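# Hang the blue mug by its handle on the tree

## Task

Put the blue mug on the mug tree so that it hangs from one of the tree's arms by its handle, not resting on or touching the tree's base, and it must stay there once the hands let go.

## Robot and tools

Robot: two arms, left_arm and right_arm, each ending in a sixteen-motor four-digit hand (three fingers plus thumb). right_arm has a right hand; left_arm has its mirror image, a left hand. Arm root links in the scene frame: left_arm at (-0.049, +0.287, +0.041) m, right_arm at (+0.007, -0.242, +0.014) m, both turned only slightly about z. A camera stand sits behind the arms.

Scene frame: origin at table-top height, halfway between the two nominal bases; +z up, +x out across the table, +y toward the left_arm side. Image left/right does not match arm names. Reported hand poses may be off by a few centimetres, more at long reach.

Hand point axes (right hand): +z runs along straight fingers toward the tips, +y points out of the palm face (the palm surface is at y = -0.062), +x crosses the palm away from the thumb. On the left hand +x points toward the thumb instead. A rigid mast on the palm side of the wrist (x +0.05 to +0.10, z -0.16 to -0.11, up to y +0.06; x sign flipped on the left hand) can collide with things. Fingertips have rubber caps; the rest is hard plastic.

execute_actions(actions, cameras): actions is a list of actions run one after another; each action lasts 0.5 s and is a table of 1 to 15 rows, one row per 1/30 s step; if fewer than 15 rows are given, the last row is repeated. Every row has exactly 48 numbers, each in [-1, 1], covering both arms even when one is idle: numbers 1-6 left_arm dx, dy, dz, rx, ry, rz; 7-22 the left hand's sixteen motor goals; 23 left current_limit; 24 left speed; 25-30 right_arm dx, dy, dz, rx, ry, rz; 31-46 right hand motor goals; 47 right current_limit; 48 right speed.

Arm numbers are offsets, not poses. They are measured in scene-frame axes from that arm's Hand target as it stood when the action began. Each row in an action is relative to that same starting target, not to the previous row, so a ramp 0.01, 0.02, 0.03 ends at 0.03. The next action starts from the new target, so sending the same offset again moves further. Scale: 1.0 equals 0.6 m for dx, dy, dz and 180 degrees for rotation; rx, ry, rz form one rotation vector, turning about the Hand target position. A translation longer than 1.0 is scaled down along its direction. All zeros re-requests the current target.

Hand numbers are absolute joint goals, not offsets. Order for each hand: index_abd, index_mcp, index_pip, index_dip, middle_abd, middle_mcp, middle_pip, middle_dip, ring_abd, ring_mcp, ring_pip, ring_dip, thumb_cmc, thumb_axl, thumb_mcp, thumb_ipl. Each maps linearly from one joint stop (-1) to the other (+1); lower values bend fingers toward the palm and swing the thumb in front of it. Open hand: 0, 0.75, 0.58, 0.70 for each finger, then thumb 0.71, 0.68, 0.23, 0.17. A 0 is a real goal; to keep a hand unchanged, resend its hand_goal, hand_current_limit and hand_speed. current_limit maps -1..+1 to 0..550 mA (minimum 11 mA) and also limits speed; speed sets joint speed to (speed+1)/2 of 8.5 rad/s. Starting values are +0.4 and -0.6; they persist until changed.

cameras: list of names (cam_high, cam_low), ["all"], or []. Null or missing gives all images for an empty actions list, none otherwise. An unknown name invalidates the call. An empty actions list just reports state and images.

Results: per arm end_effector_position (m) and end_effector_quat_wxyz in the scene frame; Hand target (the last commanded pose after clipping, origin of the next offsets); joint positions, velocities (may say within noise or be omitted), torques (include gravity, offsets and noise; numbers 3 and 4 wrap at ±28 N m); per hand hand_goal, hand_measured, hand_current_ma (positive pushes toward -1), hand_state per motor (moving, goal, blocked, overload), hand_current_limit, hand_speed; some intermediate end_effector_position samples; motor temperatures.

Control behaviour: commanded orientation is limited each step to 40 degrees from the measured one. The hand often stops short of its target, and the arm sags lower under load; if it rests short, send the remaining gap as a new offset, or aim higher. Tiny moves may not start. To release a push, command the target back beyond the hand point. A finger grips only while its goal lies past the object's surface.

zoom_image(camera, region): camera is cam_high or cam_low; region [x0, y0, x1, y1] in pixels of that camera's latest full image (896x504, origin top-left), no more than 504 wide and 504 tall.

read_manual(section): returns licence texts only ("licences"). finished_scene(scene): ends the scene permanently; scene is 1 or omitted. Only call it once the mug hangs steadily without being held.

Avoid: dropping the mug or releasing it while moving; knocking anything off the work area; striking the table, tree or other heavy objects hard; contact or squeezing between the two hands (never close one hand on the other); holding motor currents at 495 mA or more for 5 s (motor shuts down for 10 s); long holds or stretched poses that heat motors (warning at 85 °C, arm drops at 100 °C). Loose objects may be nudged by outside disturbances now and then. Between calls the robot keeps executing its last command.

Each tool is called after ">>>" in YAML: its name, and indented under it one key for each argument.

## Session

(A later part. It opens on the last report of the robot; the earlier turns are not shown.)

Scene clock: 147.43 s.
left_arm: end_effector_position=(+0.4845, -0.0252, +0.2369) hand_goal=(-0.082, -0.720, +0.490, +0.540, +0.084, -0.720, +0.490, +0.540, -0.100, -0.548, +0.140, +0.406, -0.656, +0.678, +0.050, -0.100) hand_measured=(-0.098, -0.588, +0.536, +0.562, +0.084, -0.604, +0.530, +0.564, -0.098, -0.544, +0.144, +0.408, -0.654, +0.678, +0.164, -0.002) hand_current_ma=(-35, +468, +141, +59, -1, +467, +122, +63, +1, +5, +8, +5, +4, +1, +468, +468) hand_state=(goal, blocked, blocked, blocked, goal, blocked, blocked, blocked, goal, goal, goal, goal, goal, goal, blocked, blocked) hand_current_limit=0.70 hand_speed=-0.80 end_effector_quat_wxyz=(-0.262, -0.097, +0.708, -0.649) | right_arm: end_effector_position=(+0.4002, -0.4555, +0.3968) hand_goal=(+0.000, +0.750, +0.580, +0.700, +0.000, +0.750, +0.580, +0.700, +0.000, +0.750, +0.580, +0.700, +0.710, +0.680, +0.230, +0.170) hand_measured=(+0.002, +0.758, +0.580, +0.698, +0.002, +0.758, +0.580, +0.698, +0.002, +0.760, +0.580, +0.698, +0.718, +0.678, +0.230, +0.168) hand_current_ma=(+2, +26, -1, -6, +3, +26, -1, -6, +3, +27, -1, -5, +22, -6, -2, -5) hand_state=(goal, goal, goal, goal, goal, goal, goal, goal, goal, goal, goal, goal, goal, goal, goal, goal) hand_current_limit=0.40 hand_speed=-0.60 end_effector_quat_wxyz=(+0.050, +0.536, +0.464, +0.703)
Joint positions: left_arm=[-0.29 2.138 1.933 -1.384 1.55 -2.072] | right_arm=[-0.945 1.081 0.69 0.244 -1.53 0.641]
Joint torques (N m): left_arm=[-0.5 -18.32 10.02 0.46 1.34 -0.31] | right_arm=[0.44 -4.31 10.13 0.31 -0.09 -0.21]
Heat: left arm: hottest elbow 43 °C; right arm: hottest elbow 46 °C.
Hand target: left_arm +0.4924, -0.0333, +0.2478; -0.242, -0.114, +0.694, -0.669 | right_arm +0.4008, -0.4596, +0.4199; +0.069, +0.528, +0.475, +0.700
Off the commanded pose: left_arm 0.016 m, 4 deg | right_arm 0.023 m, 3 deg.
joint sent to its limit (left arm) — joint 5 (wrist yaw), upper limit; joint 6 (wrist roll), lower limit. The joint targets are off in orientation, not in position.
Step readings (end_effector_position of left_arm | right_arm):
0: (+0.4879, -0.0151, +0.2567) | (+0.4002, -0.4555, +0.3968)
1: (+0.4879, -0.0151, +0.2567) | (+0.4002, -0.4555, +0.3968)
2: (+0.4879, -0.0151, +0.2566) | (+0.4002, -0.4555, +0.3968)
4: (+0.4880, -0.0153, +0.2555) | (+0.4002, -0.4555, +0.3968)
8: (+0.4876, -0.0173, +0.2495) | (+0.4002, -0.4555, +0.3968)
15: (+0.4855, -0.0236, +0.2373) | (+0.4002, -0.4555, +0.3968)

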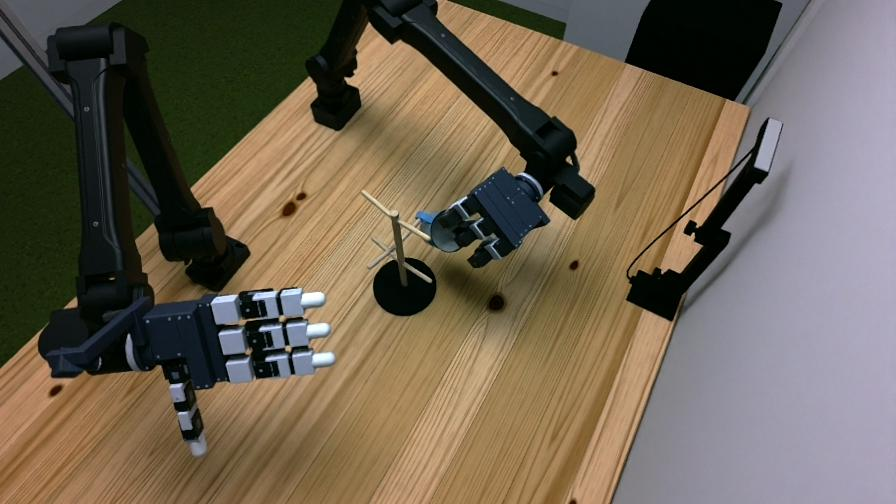

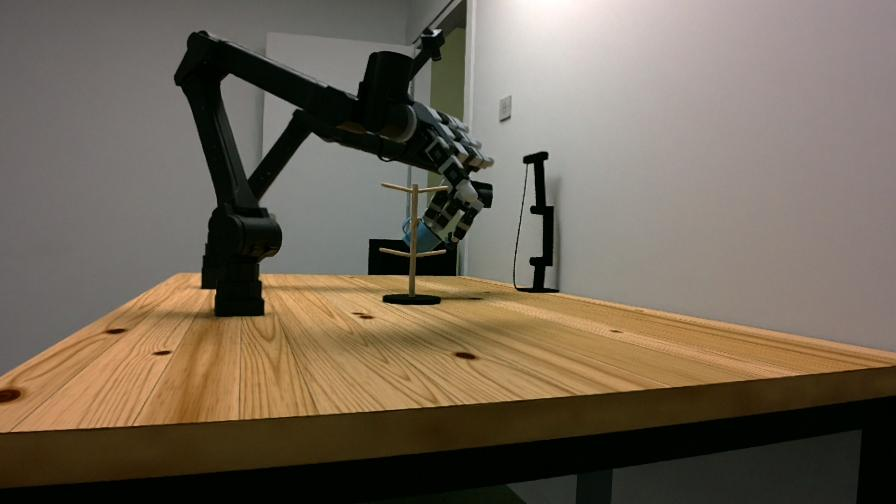

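>>> execute_actions:
  actions:
    - [[0,-0.01,0.0027,0,0,0,-0.083,-0.72,0.489,0.54,0.083,-0.72,0.489,0.54,-0.1,-0.548,0.139,0.406,-0.657,0.678,0.05,-0.1,0.7,-0.8,0,0,0,0,0,0,0,0.75,0.58,0.70,0,0.75,0.58,0.70,0,0.75,0.58,0.70,0.71,0.68,0.23,0.17,0.4,-0.6],[0,-0.02,0.0053,0,0,0,-0.083,-0.72,0.489,0.54,0.083,-0.72,0.489,0.54,-0.1,-0.548,0.139,0.406,-0.657,0.678,0.05,-0.1,0.7,-0.8,0,0,0,0,0,0,0,0.75,0.58,0.70,0,0.75,0.58,0.70,0,0.75,0.58,0.70,0.71,0.68,0.23,0.17,0.4,-0.6],[0,-0.03,0.008,0,0,0,-0.083,-0.72,0.489,0.54,0.083,-0.72,0.489,0.54,-0.1,-0.548,0.139,0.406,-0.657,0.678,0.05,-0.1,0.7,-0.8,0,0,0,0,0,0,0,0.75,0.58,0.70,0,0.75,0.58,0.70,0,0.75,0.58,0.70,0.71,0.68,0.23,0.17,0.4,-0.6]]
  cameras: ["all"]

>>> zoom_image:
  camera: "cam_low"
  region: [385, 190, 455, 260]

>>> zoom_image:
  camera: "cam_high"
  region: [390, 190, 470, 270]

Scene clock: 149.83 s.
left_arm: end_effector_position=(+0.4858, -0.0454, +0.2433) hand_goal=(-0.082, -0.720, +0.490, +0.540, +0.084, -0.720, +0.490, +0.540, -0.100, -0.548, +0.140, +0.406, -0.656, +0.678, +0.050, -0.100) hand_measured=(-0.100, -0.588, +0.536, +0.562, +0.084, -0.604, +0.530, +0.564, -0.098, -0.544, +0.144, +0.408, -0.654, +0.678, +0.164, -0.002) hand_current_ma=(-37, +468, +141, +59, -1, +467, +122, +63, +1, +5, +8, +5, +4, +1, +468, +467) hand_state=(goal, blocked, blocked, blocked, goal, blocked, blocked, blocked, goal, goal, goal, goal, goal, goal, blocked, blocked) hand_current_limit=0.70 hand_speed=-0.80 end_effector_quat_wxyz=(-0.264, -0.078, +0.710, -0.648) | right_arm: end_effector_position=(+0.4002, -0.4555, +0.3968) hand_goal=(+0.000, +0.750, +0.580, +0.700, +0.000, +0.750, +0.580, +0.700, +0.000, +0.750, +0.580, +0.700, +0.710, +0.680, +0.230, +0.170) hand_measured=(+0.002, +0.758, +0.580, +0.698, +0.002, +0.758, +0.580, +0.698, +0.002, +0.760, +0.580, +0.698, +0.718, +0.678, +0.230, +0.168) hand_current_ma=(+2, +26, -1, -6, +3, +26, -1, -6, +3, +27, -1, -5, +22, -6, -2, -5) hand_state=(goal, goal, goal, goal, goal, goal, goal, goal, goal, goal, goal, goal, goal, goal, goal, goal) hand_current_limit=0.40 hand_speed=-0.60 end_effector_quat_wxyz=(+0.050, +0.536, +0.464, +0.703)
Joint positions: left_arm=[-0.322 2.159 1.989 -1.392 1.55 -2.076] | right_arm=[-0.945 1.081 0.69 0.244 -1.53 0.641]
Joint torques (N m): left_arm=[-0.21 -18.26 10.3 -0.44 1.35 -0.29] | right_arm=[0.09 -4.48 10 0.54 -0.06 -0.19]
Heat: left arm: hottest elbow 43 °C; right arm: hottest elbow 46 °C.
Hand target: left_arm +0.4922, -0.0514, +0.2527; -0.242, -0.114, +0.694, -0.669 | right_arm +0.4008, -0.4596, +0.4199; +0.069, +0.528, +0.475, +0.700
Off the commanded pose: left_arm 0.013 m, 6 deg | right_arm 0.023 m, 3 deg.
joint sent to its limit (left arm) — joint 5 (wrist yaw), upper limit; joint 6 (wrist roll), lower limit. The joint targets are off in orientation, not in position.
Step readings (end_effector_position of left_arm | right_arm):
0: (+0.4845, -0.0252, +0.2370) | (+0.4002, -0.4555, +0.3968)
1: (+0.4845, -0.0252, +0.2370) | (+0.4002, -0.4555, +0.3968)
2: (+0.4844, -0.0254, +0.2371) | (+0.4002, -0.4555, +0.3968)
4: (+0.4853, -0.0266, +0.2382) | (+0.4002, -0.4555, +0.3968)
8: (+0.4881, -0.0330, +0.2424) | (+0.4002, -0.4555, +0.3968)
15: (+0.4860, -0.0441, +0.2471) | (+0.4002, -0.4555, +0.3968)

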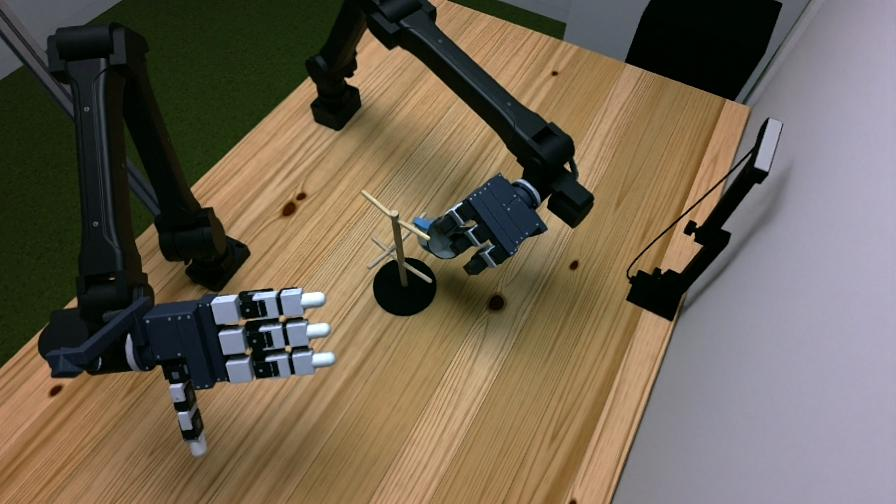

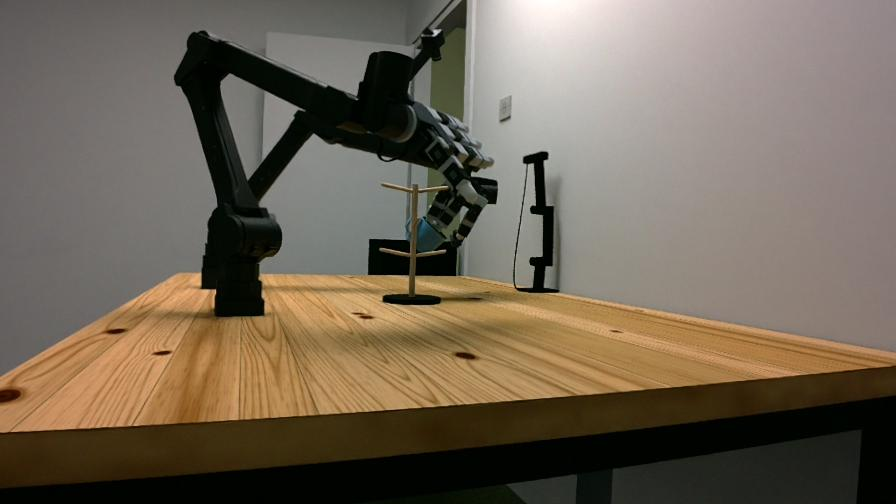

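Scaled by 7.200 from the camera's 896x504 image, which has a finer 1280x720 frame.

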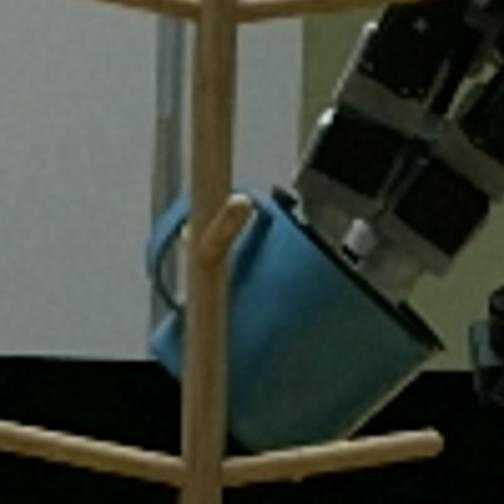

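Scaled by 6.300 from the camera's 896x504 image, which has a finer 1280x720 frame.

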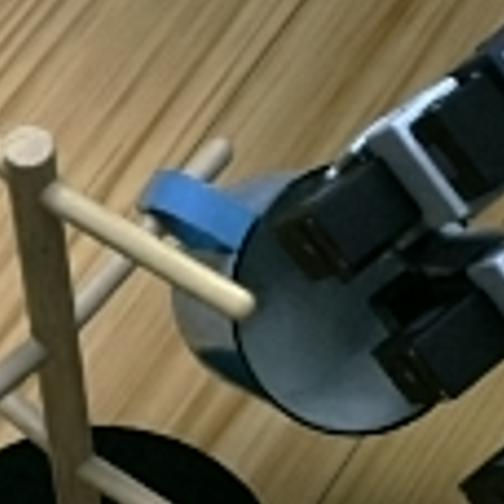

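>>> execute_actions:
  actions:
    - [[0,0,0,0,0,0,-0.09,-0.64,0.5,0.55,0.083,-0.65,0.5,0.55,-0.1,-0.548,0.139,0.406,-0.657,0.678,0.11,-0.05,0.7,-0.92,0,0,0,0,0,0,0,0.75,0.58,0.70,0,0.75,0.58,0.70,0,0.75,0.58,0.70,0.71,0.68,0.23,0.17,0.4,-0.6]]
    - [[0,0,0,0,0,0,-0.09,-0.59,0.53,0.56,0.083,-0.61,0.52,0.56,-0.1,-0.548,0.139,0.406,-0.657,0.678,0.155,-0.01,0.7,-0.92,0,0,0,0,0,0,0,0.75,0.58,0.70,0,0.75,0.58,0.70,0,0.75,0.58,0.70,0.71,0.68,0.23,0.17,0.4,-0.6]]
  cameras: ["all"]

>>> zoom_image:
  camera: "cam_low"
  region: [385, 190, 455, 260]

>>> zoom_image:
  camera: "cam_high"
  region: [390, 190, 470, 270]

Scene clock: 154.73 s.
left_arm: end_effector_position=(+0.4849, -0.0454, +0.2443) hand_goal=(-0.090, -0.590, +0.530, +0.560, +0.084, -0.610, +0.520, +0.560, -0.100, -0.548, +0.140, +0.406, -0.656, +0.678, +0.156, -0.010) hand_measured=(-0.102, -0.578, +0.542, +0.568, +0.082, -0.594, +0.532, +0.568, -0.098, -0.544, +0.144, +0.408, -0.658, +0.678, +0.174, +0.000) hand_current_ma=(-21, +33, +27, +16, -2, +42, +29, +15, +1, +5, +8, +5, -3, +1, +64, +30) hand_state=(goal, goal, goal, goal, goal, goal, goal, goal, goal, goal, goal, goal, goal, goal, goal, goal) hand_current_limit=0.70 hand_speed=-0.92 end_effector_quat_wxyz=(-0.268, -0.081, +0.709, -0.648) | right_arm: end_effector_position=(+0.4002, -0.4555, +0.3968) hand_goal=(+0.000, +0.750, +0.580, +0.700, +0.000, +0.750, +0.580, +0.700, +0.000, +0.750, +0.580, +0.700, +0.710, +0.680, +0.230, +0.170) hand_measured=(+0.002, +0.758, +0.580, +0.698, +0.002, +0.758, +0.580, +0.698, +0.002, +0.760, +0.580, +0.698, +0.718, +0.678, +0.230, +0.168) hand_current_ma=(+2, +26, -1, -6, +3, +26, -1, -6, +3, +27, -1, -5, +22, -6, -2, -5) hand_state=(goal, goal, goal, goal, goal, goal, goal, goal, goal, goal, goal, goal, goal, goal, goal, goal) hand_current_limit=0.40 hand_speed=-0.60 end_effector_quat_wxyz=(+0.050, +0.536, +0.464, +0.703)
Joint positions: left_arm=[-0.322 2.159 1.989 -1.395 1.553 -2.082] | right_arm=[-0.945 1.081 0.69 0.244 -1.53 0.641]
Joint torques (N m): left_arm=[-0.32 -18.2 10.32 -0.29 1.25 -0.25] | right_arm=[0.44 -4.01 10.32 0.54 -0.07 -0.21]
Heat: left arm: hottest elbow 43 °C; right arm: hottest elbow 47 °C.
Hand target: left_arm +0.4922, -0.0514, +0.2527; -0.242, -0.114, +0.694, -0.669 | right_arm +0.4008, -0.4596, +0.4199; +0.069, +0.528, +0.475, +0.700
Off the commanded pose: left_arm 0.013 m, 6 deg | right_arm 0.023 m, 3 deg.
joint sent to its limit (left arm) — joint 5 (wrist yaw), upper limit; joint 6 (wrist roll), lower limit. The joint targets are off in orientation, not in position.
Step readings (end_effector_position of left_arm | right_arm):
0: (+0.4858, -0.0454, +0.2433) | (+0.4002, -0.4555, +0.3968)
1: (+0.4858, -0.0454, +0.2433) | (+0.4002, -0.4555, +0.3968)
2: (+0.4858, -0.0454, +0.2433) | (+0.4002, -0.4555, +0.3968)
4: (+0.4858, -0.0454, +0.2433) | (+0.4002, -0.4555, +0.3968)
8: (+0.4858, -0.0454, +0.2433) | (+0.4002, -0.4555, +0.3968)
15: (+0.4858, -0.0454, +0.2433) | (+0.4002, -0.4555, +0.3968)
16: (+0.4858, -0.0454, +0.2433) | (+0.4002, -0.4555, +0.3968)
17: (+0.4858, -0.0454, +0.2433) | (+0.4002, -0.4555, +0.3968)
19: (+0.4858, -0.0454, +0.2433) | (+0.4002, -0.4555, +0.3968)
23: (+0.4853, -0.0454, +0.2438) | (+0.4002, -0.4555, +0.3968)
30: (+0.4849, -0.0454, +0.2442) | (+0.4002, -0.4555, +0.3968)

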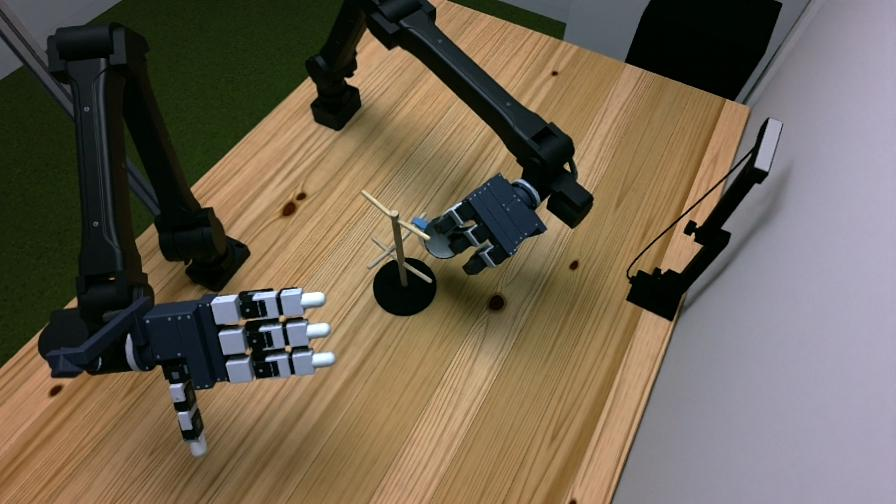

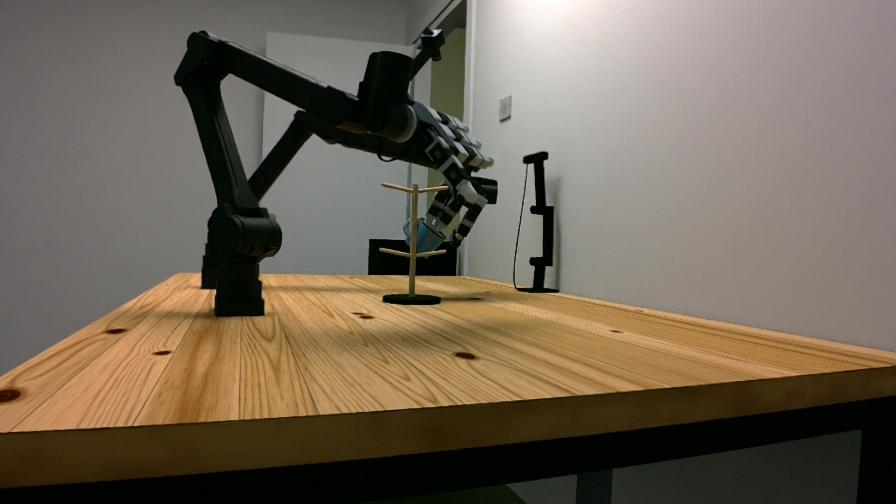

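Scaled by 7.200 from the camera's 896x504 image, which has a finer 1280x720 frame.

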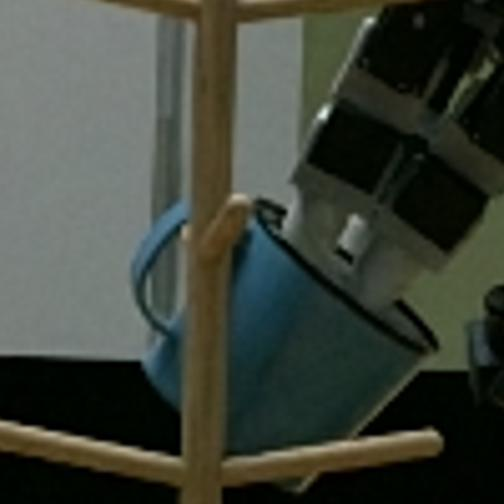

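Scaled by 6.300 from the camera's 896x504 image, which has a finer 1280x720 frame.

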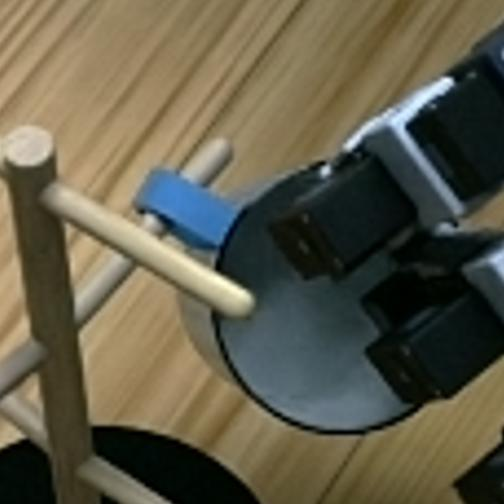

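>>> execute_actions:
  actions:
    - [[0,0,0,0,0,0,-0.09,-0.56,0.53,0.57,0.083,-0.575,0.53,0.57,-0.1,-0.548,0.139,0.406,-0.657,0.678,0.20,0.04,0.7,-0.92,0,0,0,0,0,0,0,0.75,0.58,0.70,0,0.75,0.58,0.70,0,0.75,0.58,0.70,0.71,0.68,0.23,0.17,0.4,-0.6]]
    - [[0,0,0,0,0,0,-0.09,-0.53,0.53,0.58,0.083,-0.54,0.53,0.58,-0.1,-0.548,0.139,0.406,-0.657,0.678,0.24,0.10,0.7,-0.92,0,0,0,0,0,0,0,0.75,0.58,0.70,0,0.75,0.58,0.70,0,0.75,0.58,0.70,0.71,0.68,0.23,0.17,0.4,-0.6]]
  cameras: ["all"]

>>> zoom_image:
  camera: "cam_low"
  region: [385, 190, 455, 260]

>>> zoom_image:
  camera: "cam_high"
  region: [390, 190, 470, 270]

Scene clock: 156.70 s.
left_arm: end_effector_position=(+0.4859, -0.0459, +0.2478) hand_goal=(-0.090, -0.530, +0.530, +0.580, +0.084, -0.540, +0.530, +0.580, -0.100, -0.548, +0.140, +0.406, -0.656, +0.678, +0.240, +0.100) hand_measured=(-0.098, -0.532, +0.532, +0.578, +0.082, -0.542, +0.532, +0.578, -0.098, -0.544, +0.144, +0.408, -0.658, +0.678, +0.238, +0.098) hand_current_ma=(-14, -5, +4, -4, -2, -5, +4, -4, +1, +5, +8, +5, -3, +1, -5, -4) hand_state=(goal, goal, goal, goal, goal, goal, goal, goal, goal, goal, goal, goal, goal, goal, goal, goal) hand_current_limit=0.70 hand_speed=-0.92 end_effector_quat_wxyz=(-0.268, -0.080, +0.708, -0.649) | right_arm: end_effector_position=(+0.4002, -0.4555, +0.3968) hand_goal=(+0.000, +0.750, +0.580, +0.700, +0.000, +0.750, +0.580, +0.700, +0.000, +0.750, +0.580, +0.700, +0.710, +0.680, +0.230, +0.170) hand_measured=(+0.002, +0.758, +0.580, +0.698, +0.002, +0.758, +0.580, +0.698, +0.002, +0.760, +0.580, +0.698, +0.718, +0.678, +0.230, +0.168) hand_current_ma=(+2, +26, -1, -6, +3, +26, -1, -6, +3, +27, -1, -5, +22, -6, -2, -5) hand_state=(goal, goal, goal, goal, goal, goal, goal, goal, goal, goal, goal, goal, goal, goal, goal, goal) hand_current_limit=0.40 hand_speed=-0.60 end_effector_quat_wxyz=(+0.050, +0.536, +0.464, +0.703)
Joint positions: left_arm=[-0.322 2.159 1.998 -1.397 1.556 -2.088] | right_arm=[-0.945 1.081 0.69 0.244 -1.53 0.641]
Joint torques (N m): left_arm=[-0.32 -18.2 9.91 -0.34 1.14 -0.19] | right_arm=[-0.15 -4.89 10.15 0.62 -0.15 -0.21]
Heat: left arm: hottest elbow 43 °C; right arm: hottest elbow 47 °C.
Hand target: left_arm +0.4923, -0.0514, +0.2527; -0.242, -0.114, +0.694, -0.669 | right_arm +0.4008, -0.4596, +0.4199; +0.069, +0.528, +0.475, +0.700
Off the commanded pose: left_arm 0.010 m, 6 deg | right_arm 0.023 m, 3 deg.
joint sent to its limit (left arm) — joint 5 (wrist yaw), upper limit; joint 6 (wrist roll), lower limit. The joint targets are off in orientation, not in position.
Step readings (end_effector_position of left_arm | right_arm):
0: (+0.4848, -0.0454, +0.2443) | (+0.4002, -0.4555, +0.3968)
1: (+0.4848, -0.0454, +0.2443) | (+0.4002, -0.4555, +0.3968)
2: (+0.4848, -0.0454, +0.2443) | (+0.4002, -0.4555, +0.3968)
4: (+0.4850, -0.0455, +0.2448) | (+0.4002, -0.4555, +0.3968)
8: (+0.4857, -0.0458, +0.2471) | (+0.4002, -0.4555, +0.3968)
15: (+0.4859, -0.0459, +0.2478) | (+0.4002, -0.4555, +0.3968)
16: (+0.4859, -0.0459, +0.2478) | (+0.4002, -0.4555, +0.3968)
17: (+0.4859, -0.0459, +0.2478) | (+0.4002, -0.4555, +0.3968)
19: (+0.4859, -0.0459, +0.2478) | (+0.4002, -0.4555, +0.3968)
23: (+0.4859, -0.0459, +0.2478) | (+0.4002, -0.4555, +0.3968)
30: (+0.4859, -0.0459, +0.2478) | (+0.4002, -0.4555, +0.3968)

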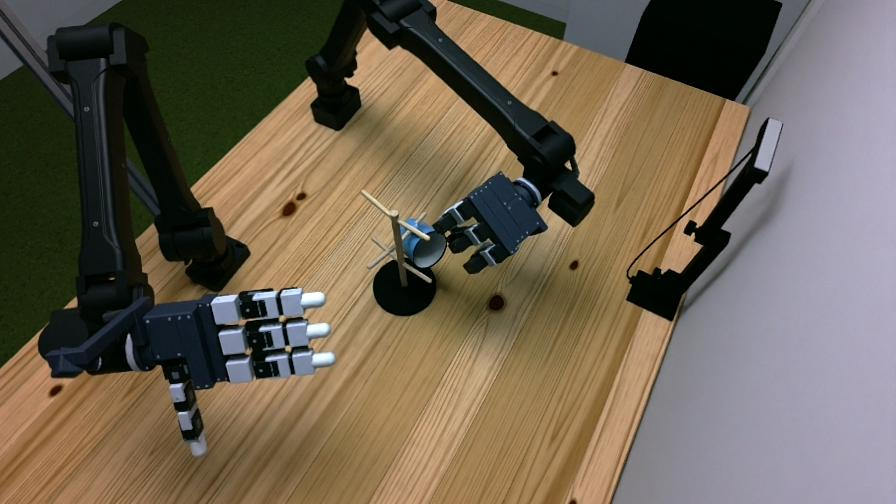

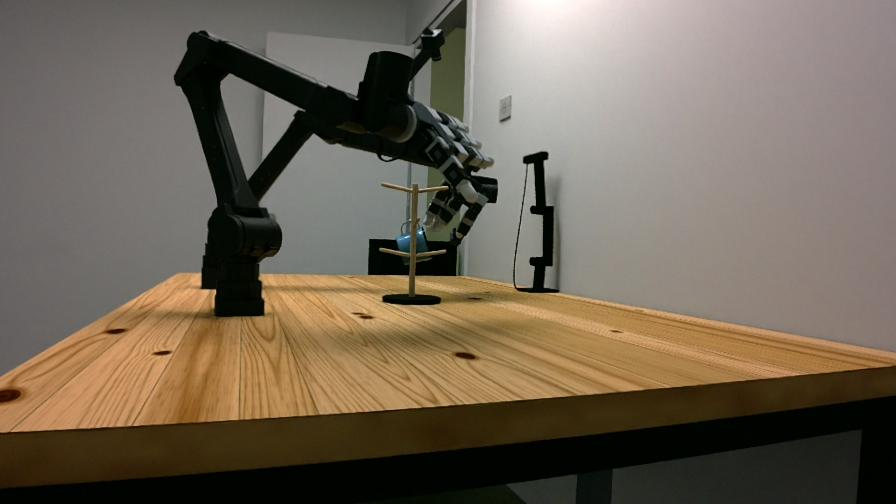

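Scaled by 7.200 from the camera's 896x504 image, which has a finer 1280x720 frame.

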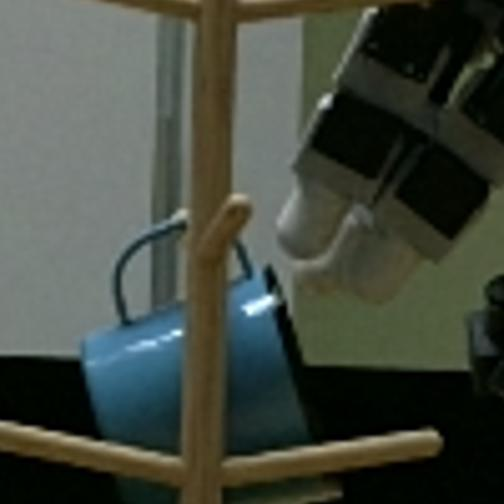

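Scaled by 6.300 from the camera's 896x504 image, which has a finer 1280x720 frame.

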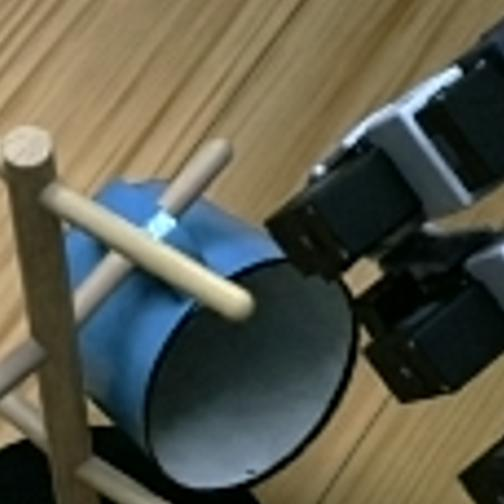

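>>> execute_actions:
  actions:
    - [[0.015,0.002,0.015,0,0,0,-0.09,-0.53,0.53,0.58,0.083,-0.54,0.53,0.58,-0.1,-0.548,0.139,0.406,-0.657,0.678,0.24,0.10,0.5,-0.92,0,0,0,0,0,0,0,0.75,0.58,0.70,0,0.75,0.58,0.70,0,0.75,0.58,0.70,0.71,0.68,0.23,0.17,0.4,-0.6],[0.03,0.004,0.03,0,0,0,-0.09,-0.53,0.53,0.58,0.083,-0.54,0.53,0.58,-0.1,-0.548,0.139,0.406,-0.657,0.678,0.24,0.10,0.5,-0.92,0,0,0,0,0,0,0,0.75,0.58,0.70,0,0.75,0.58,0.70,0,0.75,0.58,0.70,0.71,0.68,0.23,0.17,0.4,-0.6],[0.045,0.006,0.045,0,0,0,-0.09,-0.53,0.53,0.58,0.083,-0.54,0.53,0.58,-0.1,-0.548,0.139,0.406,-0.657,0.678,0.24,0.10,0.5,-0.92,0,0,0,0,0,0,0,0.75,0.58,0.70,0,0.75,0.58,0.70,0,0.75,0.58,0.70,0.71,0.68,0.23,0.17,0.4,-0.6],[0.06,0.008,0.06,0,0,0,-0.09,-0.53,0.53,0.58,0.083,-0.54,0.53,0.58,-0.1,-0.548,0.139,0.406,-0.657,0.678,0.24,0.10,0.5,-0.92,0,0,0,0,0,0,0,0.75,0.58,0.70,0,0.75,0.58,0.70,0,0.75,0.58,0.70,0.71,0.68,0.23,0.17,0.4,-0.6],[0.08,0.01,0.08,0,0,0,-0.09,-0.53,0.53,0.58,0.083,-0.54,0.53,0.58,-0.1,-0.548,0.139,0.406,-0.657,0.678,0.24,0.10,0.5,-0.92,0,0,0,0,0,0,0,0.75,0.58,0.70,0,0.75,0.58,0.70,0,0.75,0.58,0.70,0.71,0.68,0.23,0.17,0.4,-0.6]]
    - [[0.01,0.02,0.02,0,0,0,-0.09,-0.53,0.53,0.58,0.083,-0.54,0.53,0.58,-0.1,-0.548,0.139,0.406,-0.657,0.678,0.24,0.10,0.5,-0.92,0,0,0,0,0,0,0,0.75,0.58,0.70,0,0.75,0.58,0.70,0,0.75,0.58,0.70,0.71,0.68,0.23,0.17,0.4,-0.6],[0.02,0.04,0.04,0,0,0,-0.09,-0.53,0.53,0.58,0.083,-0.54,0.53,0.58,-0.1,-0.548,0.139,0.406,-0.657,0.678,0.24,0.10,0.5,-0.92,0,0,0,0,0,0,0,0.75,0.58,0.70,0,0.75,0.58,0.70,0,0.75,0.58,0.70,0.71,0.68,0.23,0.17,0.4,-0.6],[0.03,0.06,0.06,0,0,0,-0.09,-0.53,0.53,0.58,0.083,-0.54,0.53,0.58,-0.1,-0.548,0.139,0.406,-0.657,0.678,0.24,0.10,0.5,-0.92,0,0,0,0,0,0,0,0.75,0.58,0.70,0,0.75,0.58,0.70,0,0.75,0.58,0.70,0.71,0.68,0.23,0.17,0.4,-0.6],[0.04,0.08,0.08,0,0,0,-0.09,-0.53,0.53,0.58,0.083,-0.54,0.53,0.58,-0.1,-0.548,0.139,0.406,-0.657,0.678,0.24,0.10,0.5,-0.92,0,0,0,0,0,0,0,0.75,0.58,0.70,0,0.75,0.58,0.70,0,0.75,0.58,0.70,0.71,0.68,0.23,0.17,0.4,-0.6]]
  cameras: ["all"]

>>> zoom_image:
  camera: "cam_low"
  region: [375, 180, 465, 270]

>>> zoom_image:
  camera: "cam_high"
  region: [370, 180, 470, 280]

Scene clock: 159.50 s.
left_arm: end_effector_position=(+0.5602, +0.0096, +0.3491) hand_goal=(-0.090, -0.530, +0.530, +0.580, +0.084, -0.540, +0.530, +0.580, -0.100, -0.548, +0.140, +0.406, -0.656, +0.678, +0.240, +0.100) hand_measured=(-0.096, -0.532, +0.532, +0.578, +0.082, -0.542, +0.532, +0.578, -0.098, -0.546, +0.144, +0.408, -0.658, +0.678, +0.238, +0.098) hand_current_ma=(-12, -3, +4, -4, -2, -3, +3, -4, +1, +4, +7, +5, -3, +1, -4, -4) hand_state=(goal, goal, goal, goal, goal, goal, goal, goal, goal, goal, goal, goal, goal, goal, goal, goal) hand_current_limit=0.50 hand_speed=-0.92 end_effector_quat_wxyz=(-0.201, -0.089, +0.706, -0.673) | right_arm: end_effector_position=(+0.4002, -0.4555, +0.3968) hand_goal=(+0.000, +0.750, +0.580, +0.700, +0.000, +0.750, +0.580, +0.700, +0.000, +0.750, +0.580, +0.700, +0.710, +0.680, +0.230, +0.170) hand_measured=(+0.002, +0.758, +0.580, +0.698, +0.002, +0.758, +0.580, +0.698, +0.002, +0.760, +0.580, +0.698, +0.718, +0.678, +0.230, +0.168) hand_current_ma=(+2, +26, -1, -6, +3, +26, -1, -6, +3, +27, -1, -5, +22, -6, -2, -5) hand_state=(goal, goal, goal, goal, goal, goal, goal, goal, goal, goal, goal, goal, goal, goal, goal, goal) hand_current_limit=0.40 hand_speed=-0.60 end_effector_quat_wxyz=(+0.050, +0.536, +0.464, +0.703)
Joint positions: left_arm=[-0.209 2.279 2.485 -1.674 1.558 -2.088] | right_arm=[-0.945 1.081 0.69 0.244 -1.53 0.641]
Joint torques (N m): left_arm=[-0.38 -18.78 10.1 -0.14 1.08 -0.16] | right_arm=[0.5 -4.95 10.28 0.5 -0.07 -0.15]
Heat: left arm: hottest elbow 44 °C; right arm: hottest elbow 47 °C.
Hand target: left_arm +0.5643, +0.0026, +0.3486; -0.242, -0.114, +0.694, -0.669 | right_arm +0.4008, -0.4596, +0.4199; +0.069, +0.528, +0.475, +0.700
Off the commanded pose: left_arm 0.008 m, 6 deg | right_arm 0.023 m, 3 deg.
joint sent to its limit (left arm) — joint 4 (wrist pitch), lower limit; joint 5 (wrist yaw), upper limit; joint 6 (wrist roll), lower limit. The joint targets are off in orientation, not in position.
Step readings (end_effector_position of left_arm | right_arm):
0: (+0.4859, -0.0459, +0.2478) | (+0.4002, -0.4555, +0.3968)
1: (+0.4859, -0.0459, +0.2480) | (+0.4002, -0.4555, +0.3968)
2: (+0.4861, -0.0459, +0.2490) | (+0.4002, -0.4555, +0.3968)
4: (+0.4885, -0.0466, +0.2535) | (+0.4002, -0.4555, +0.3968)
8: (+0.5055, -0.0495, +0.2761) | (+0.4002, -0.4555, +0.3968)
15: (+0.5236, -0.0479, +0.3129) | (+0.4002, -0.4555, +0.3968)
16: (+0.5251, -0.0470, +0.3150) | (+0.4002, -0.4555, +0.3968)
17: (+0.5265, -0.0459, +0.3168) | (+0.4002, -0.4555, +0.3968)
19: (+0.5295, -0.0424, +0.3195) | (+0.4002, -0.4555, +0.3968)
23: (+0.5386, -0.0269, +0.3272) | (+0.4002, -0.4555, +0.3968)
30: (+0.5587, +0.0079, +0.3448) | (+0.4002, -0.4555, +0.3968)

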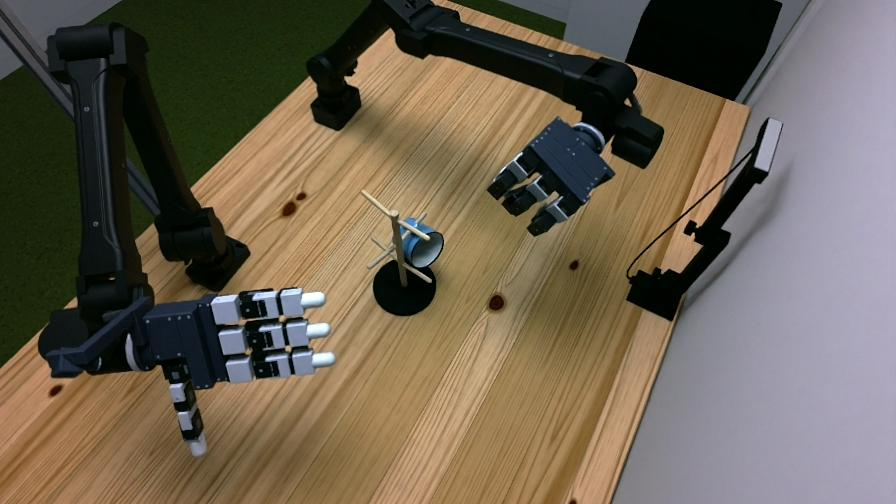

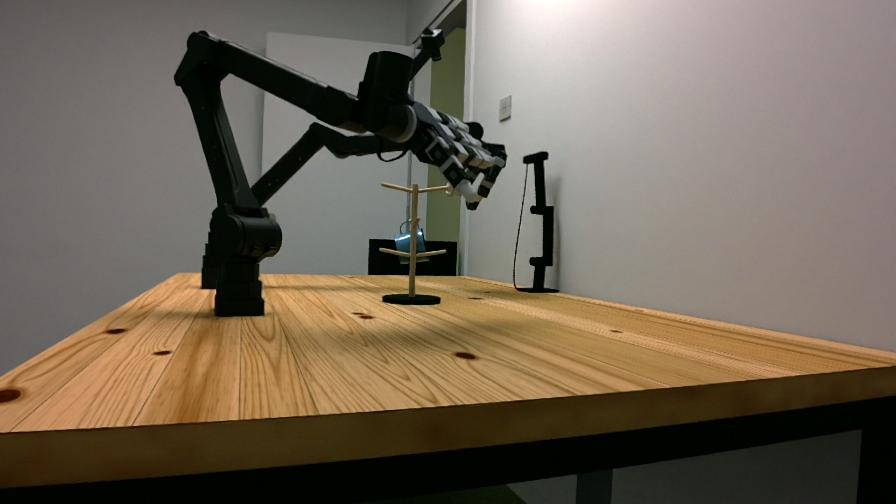

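Scaled by 5.600 from the camera's 896x504 image, which has a finer 1280x720 frame.

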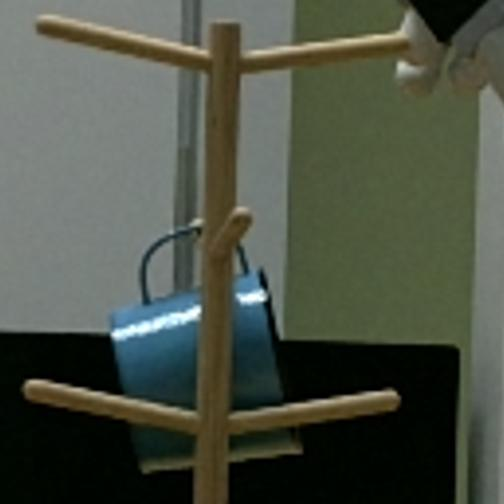

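Scaled by 5.040 from the camera's 896x504 image, which has a finer 1280x720 frame.

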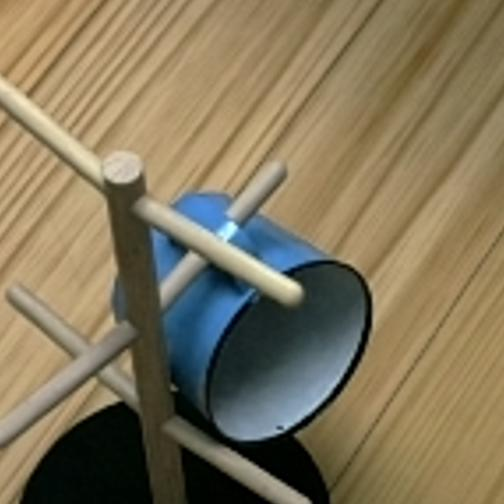

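>>> finished_scene:

The scene is finished: the task was done.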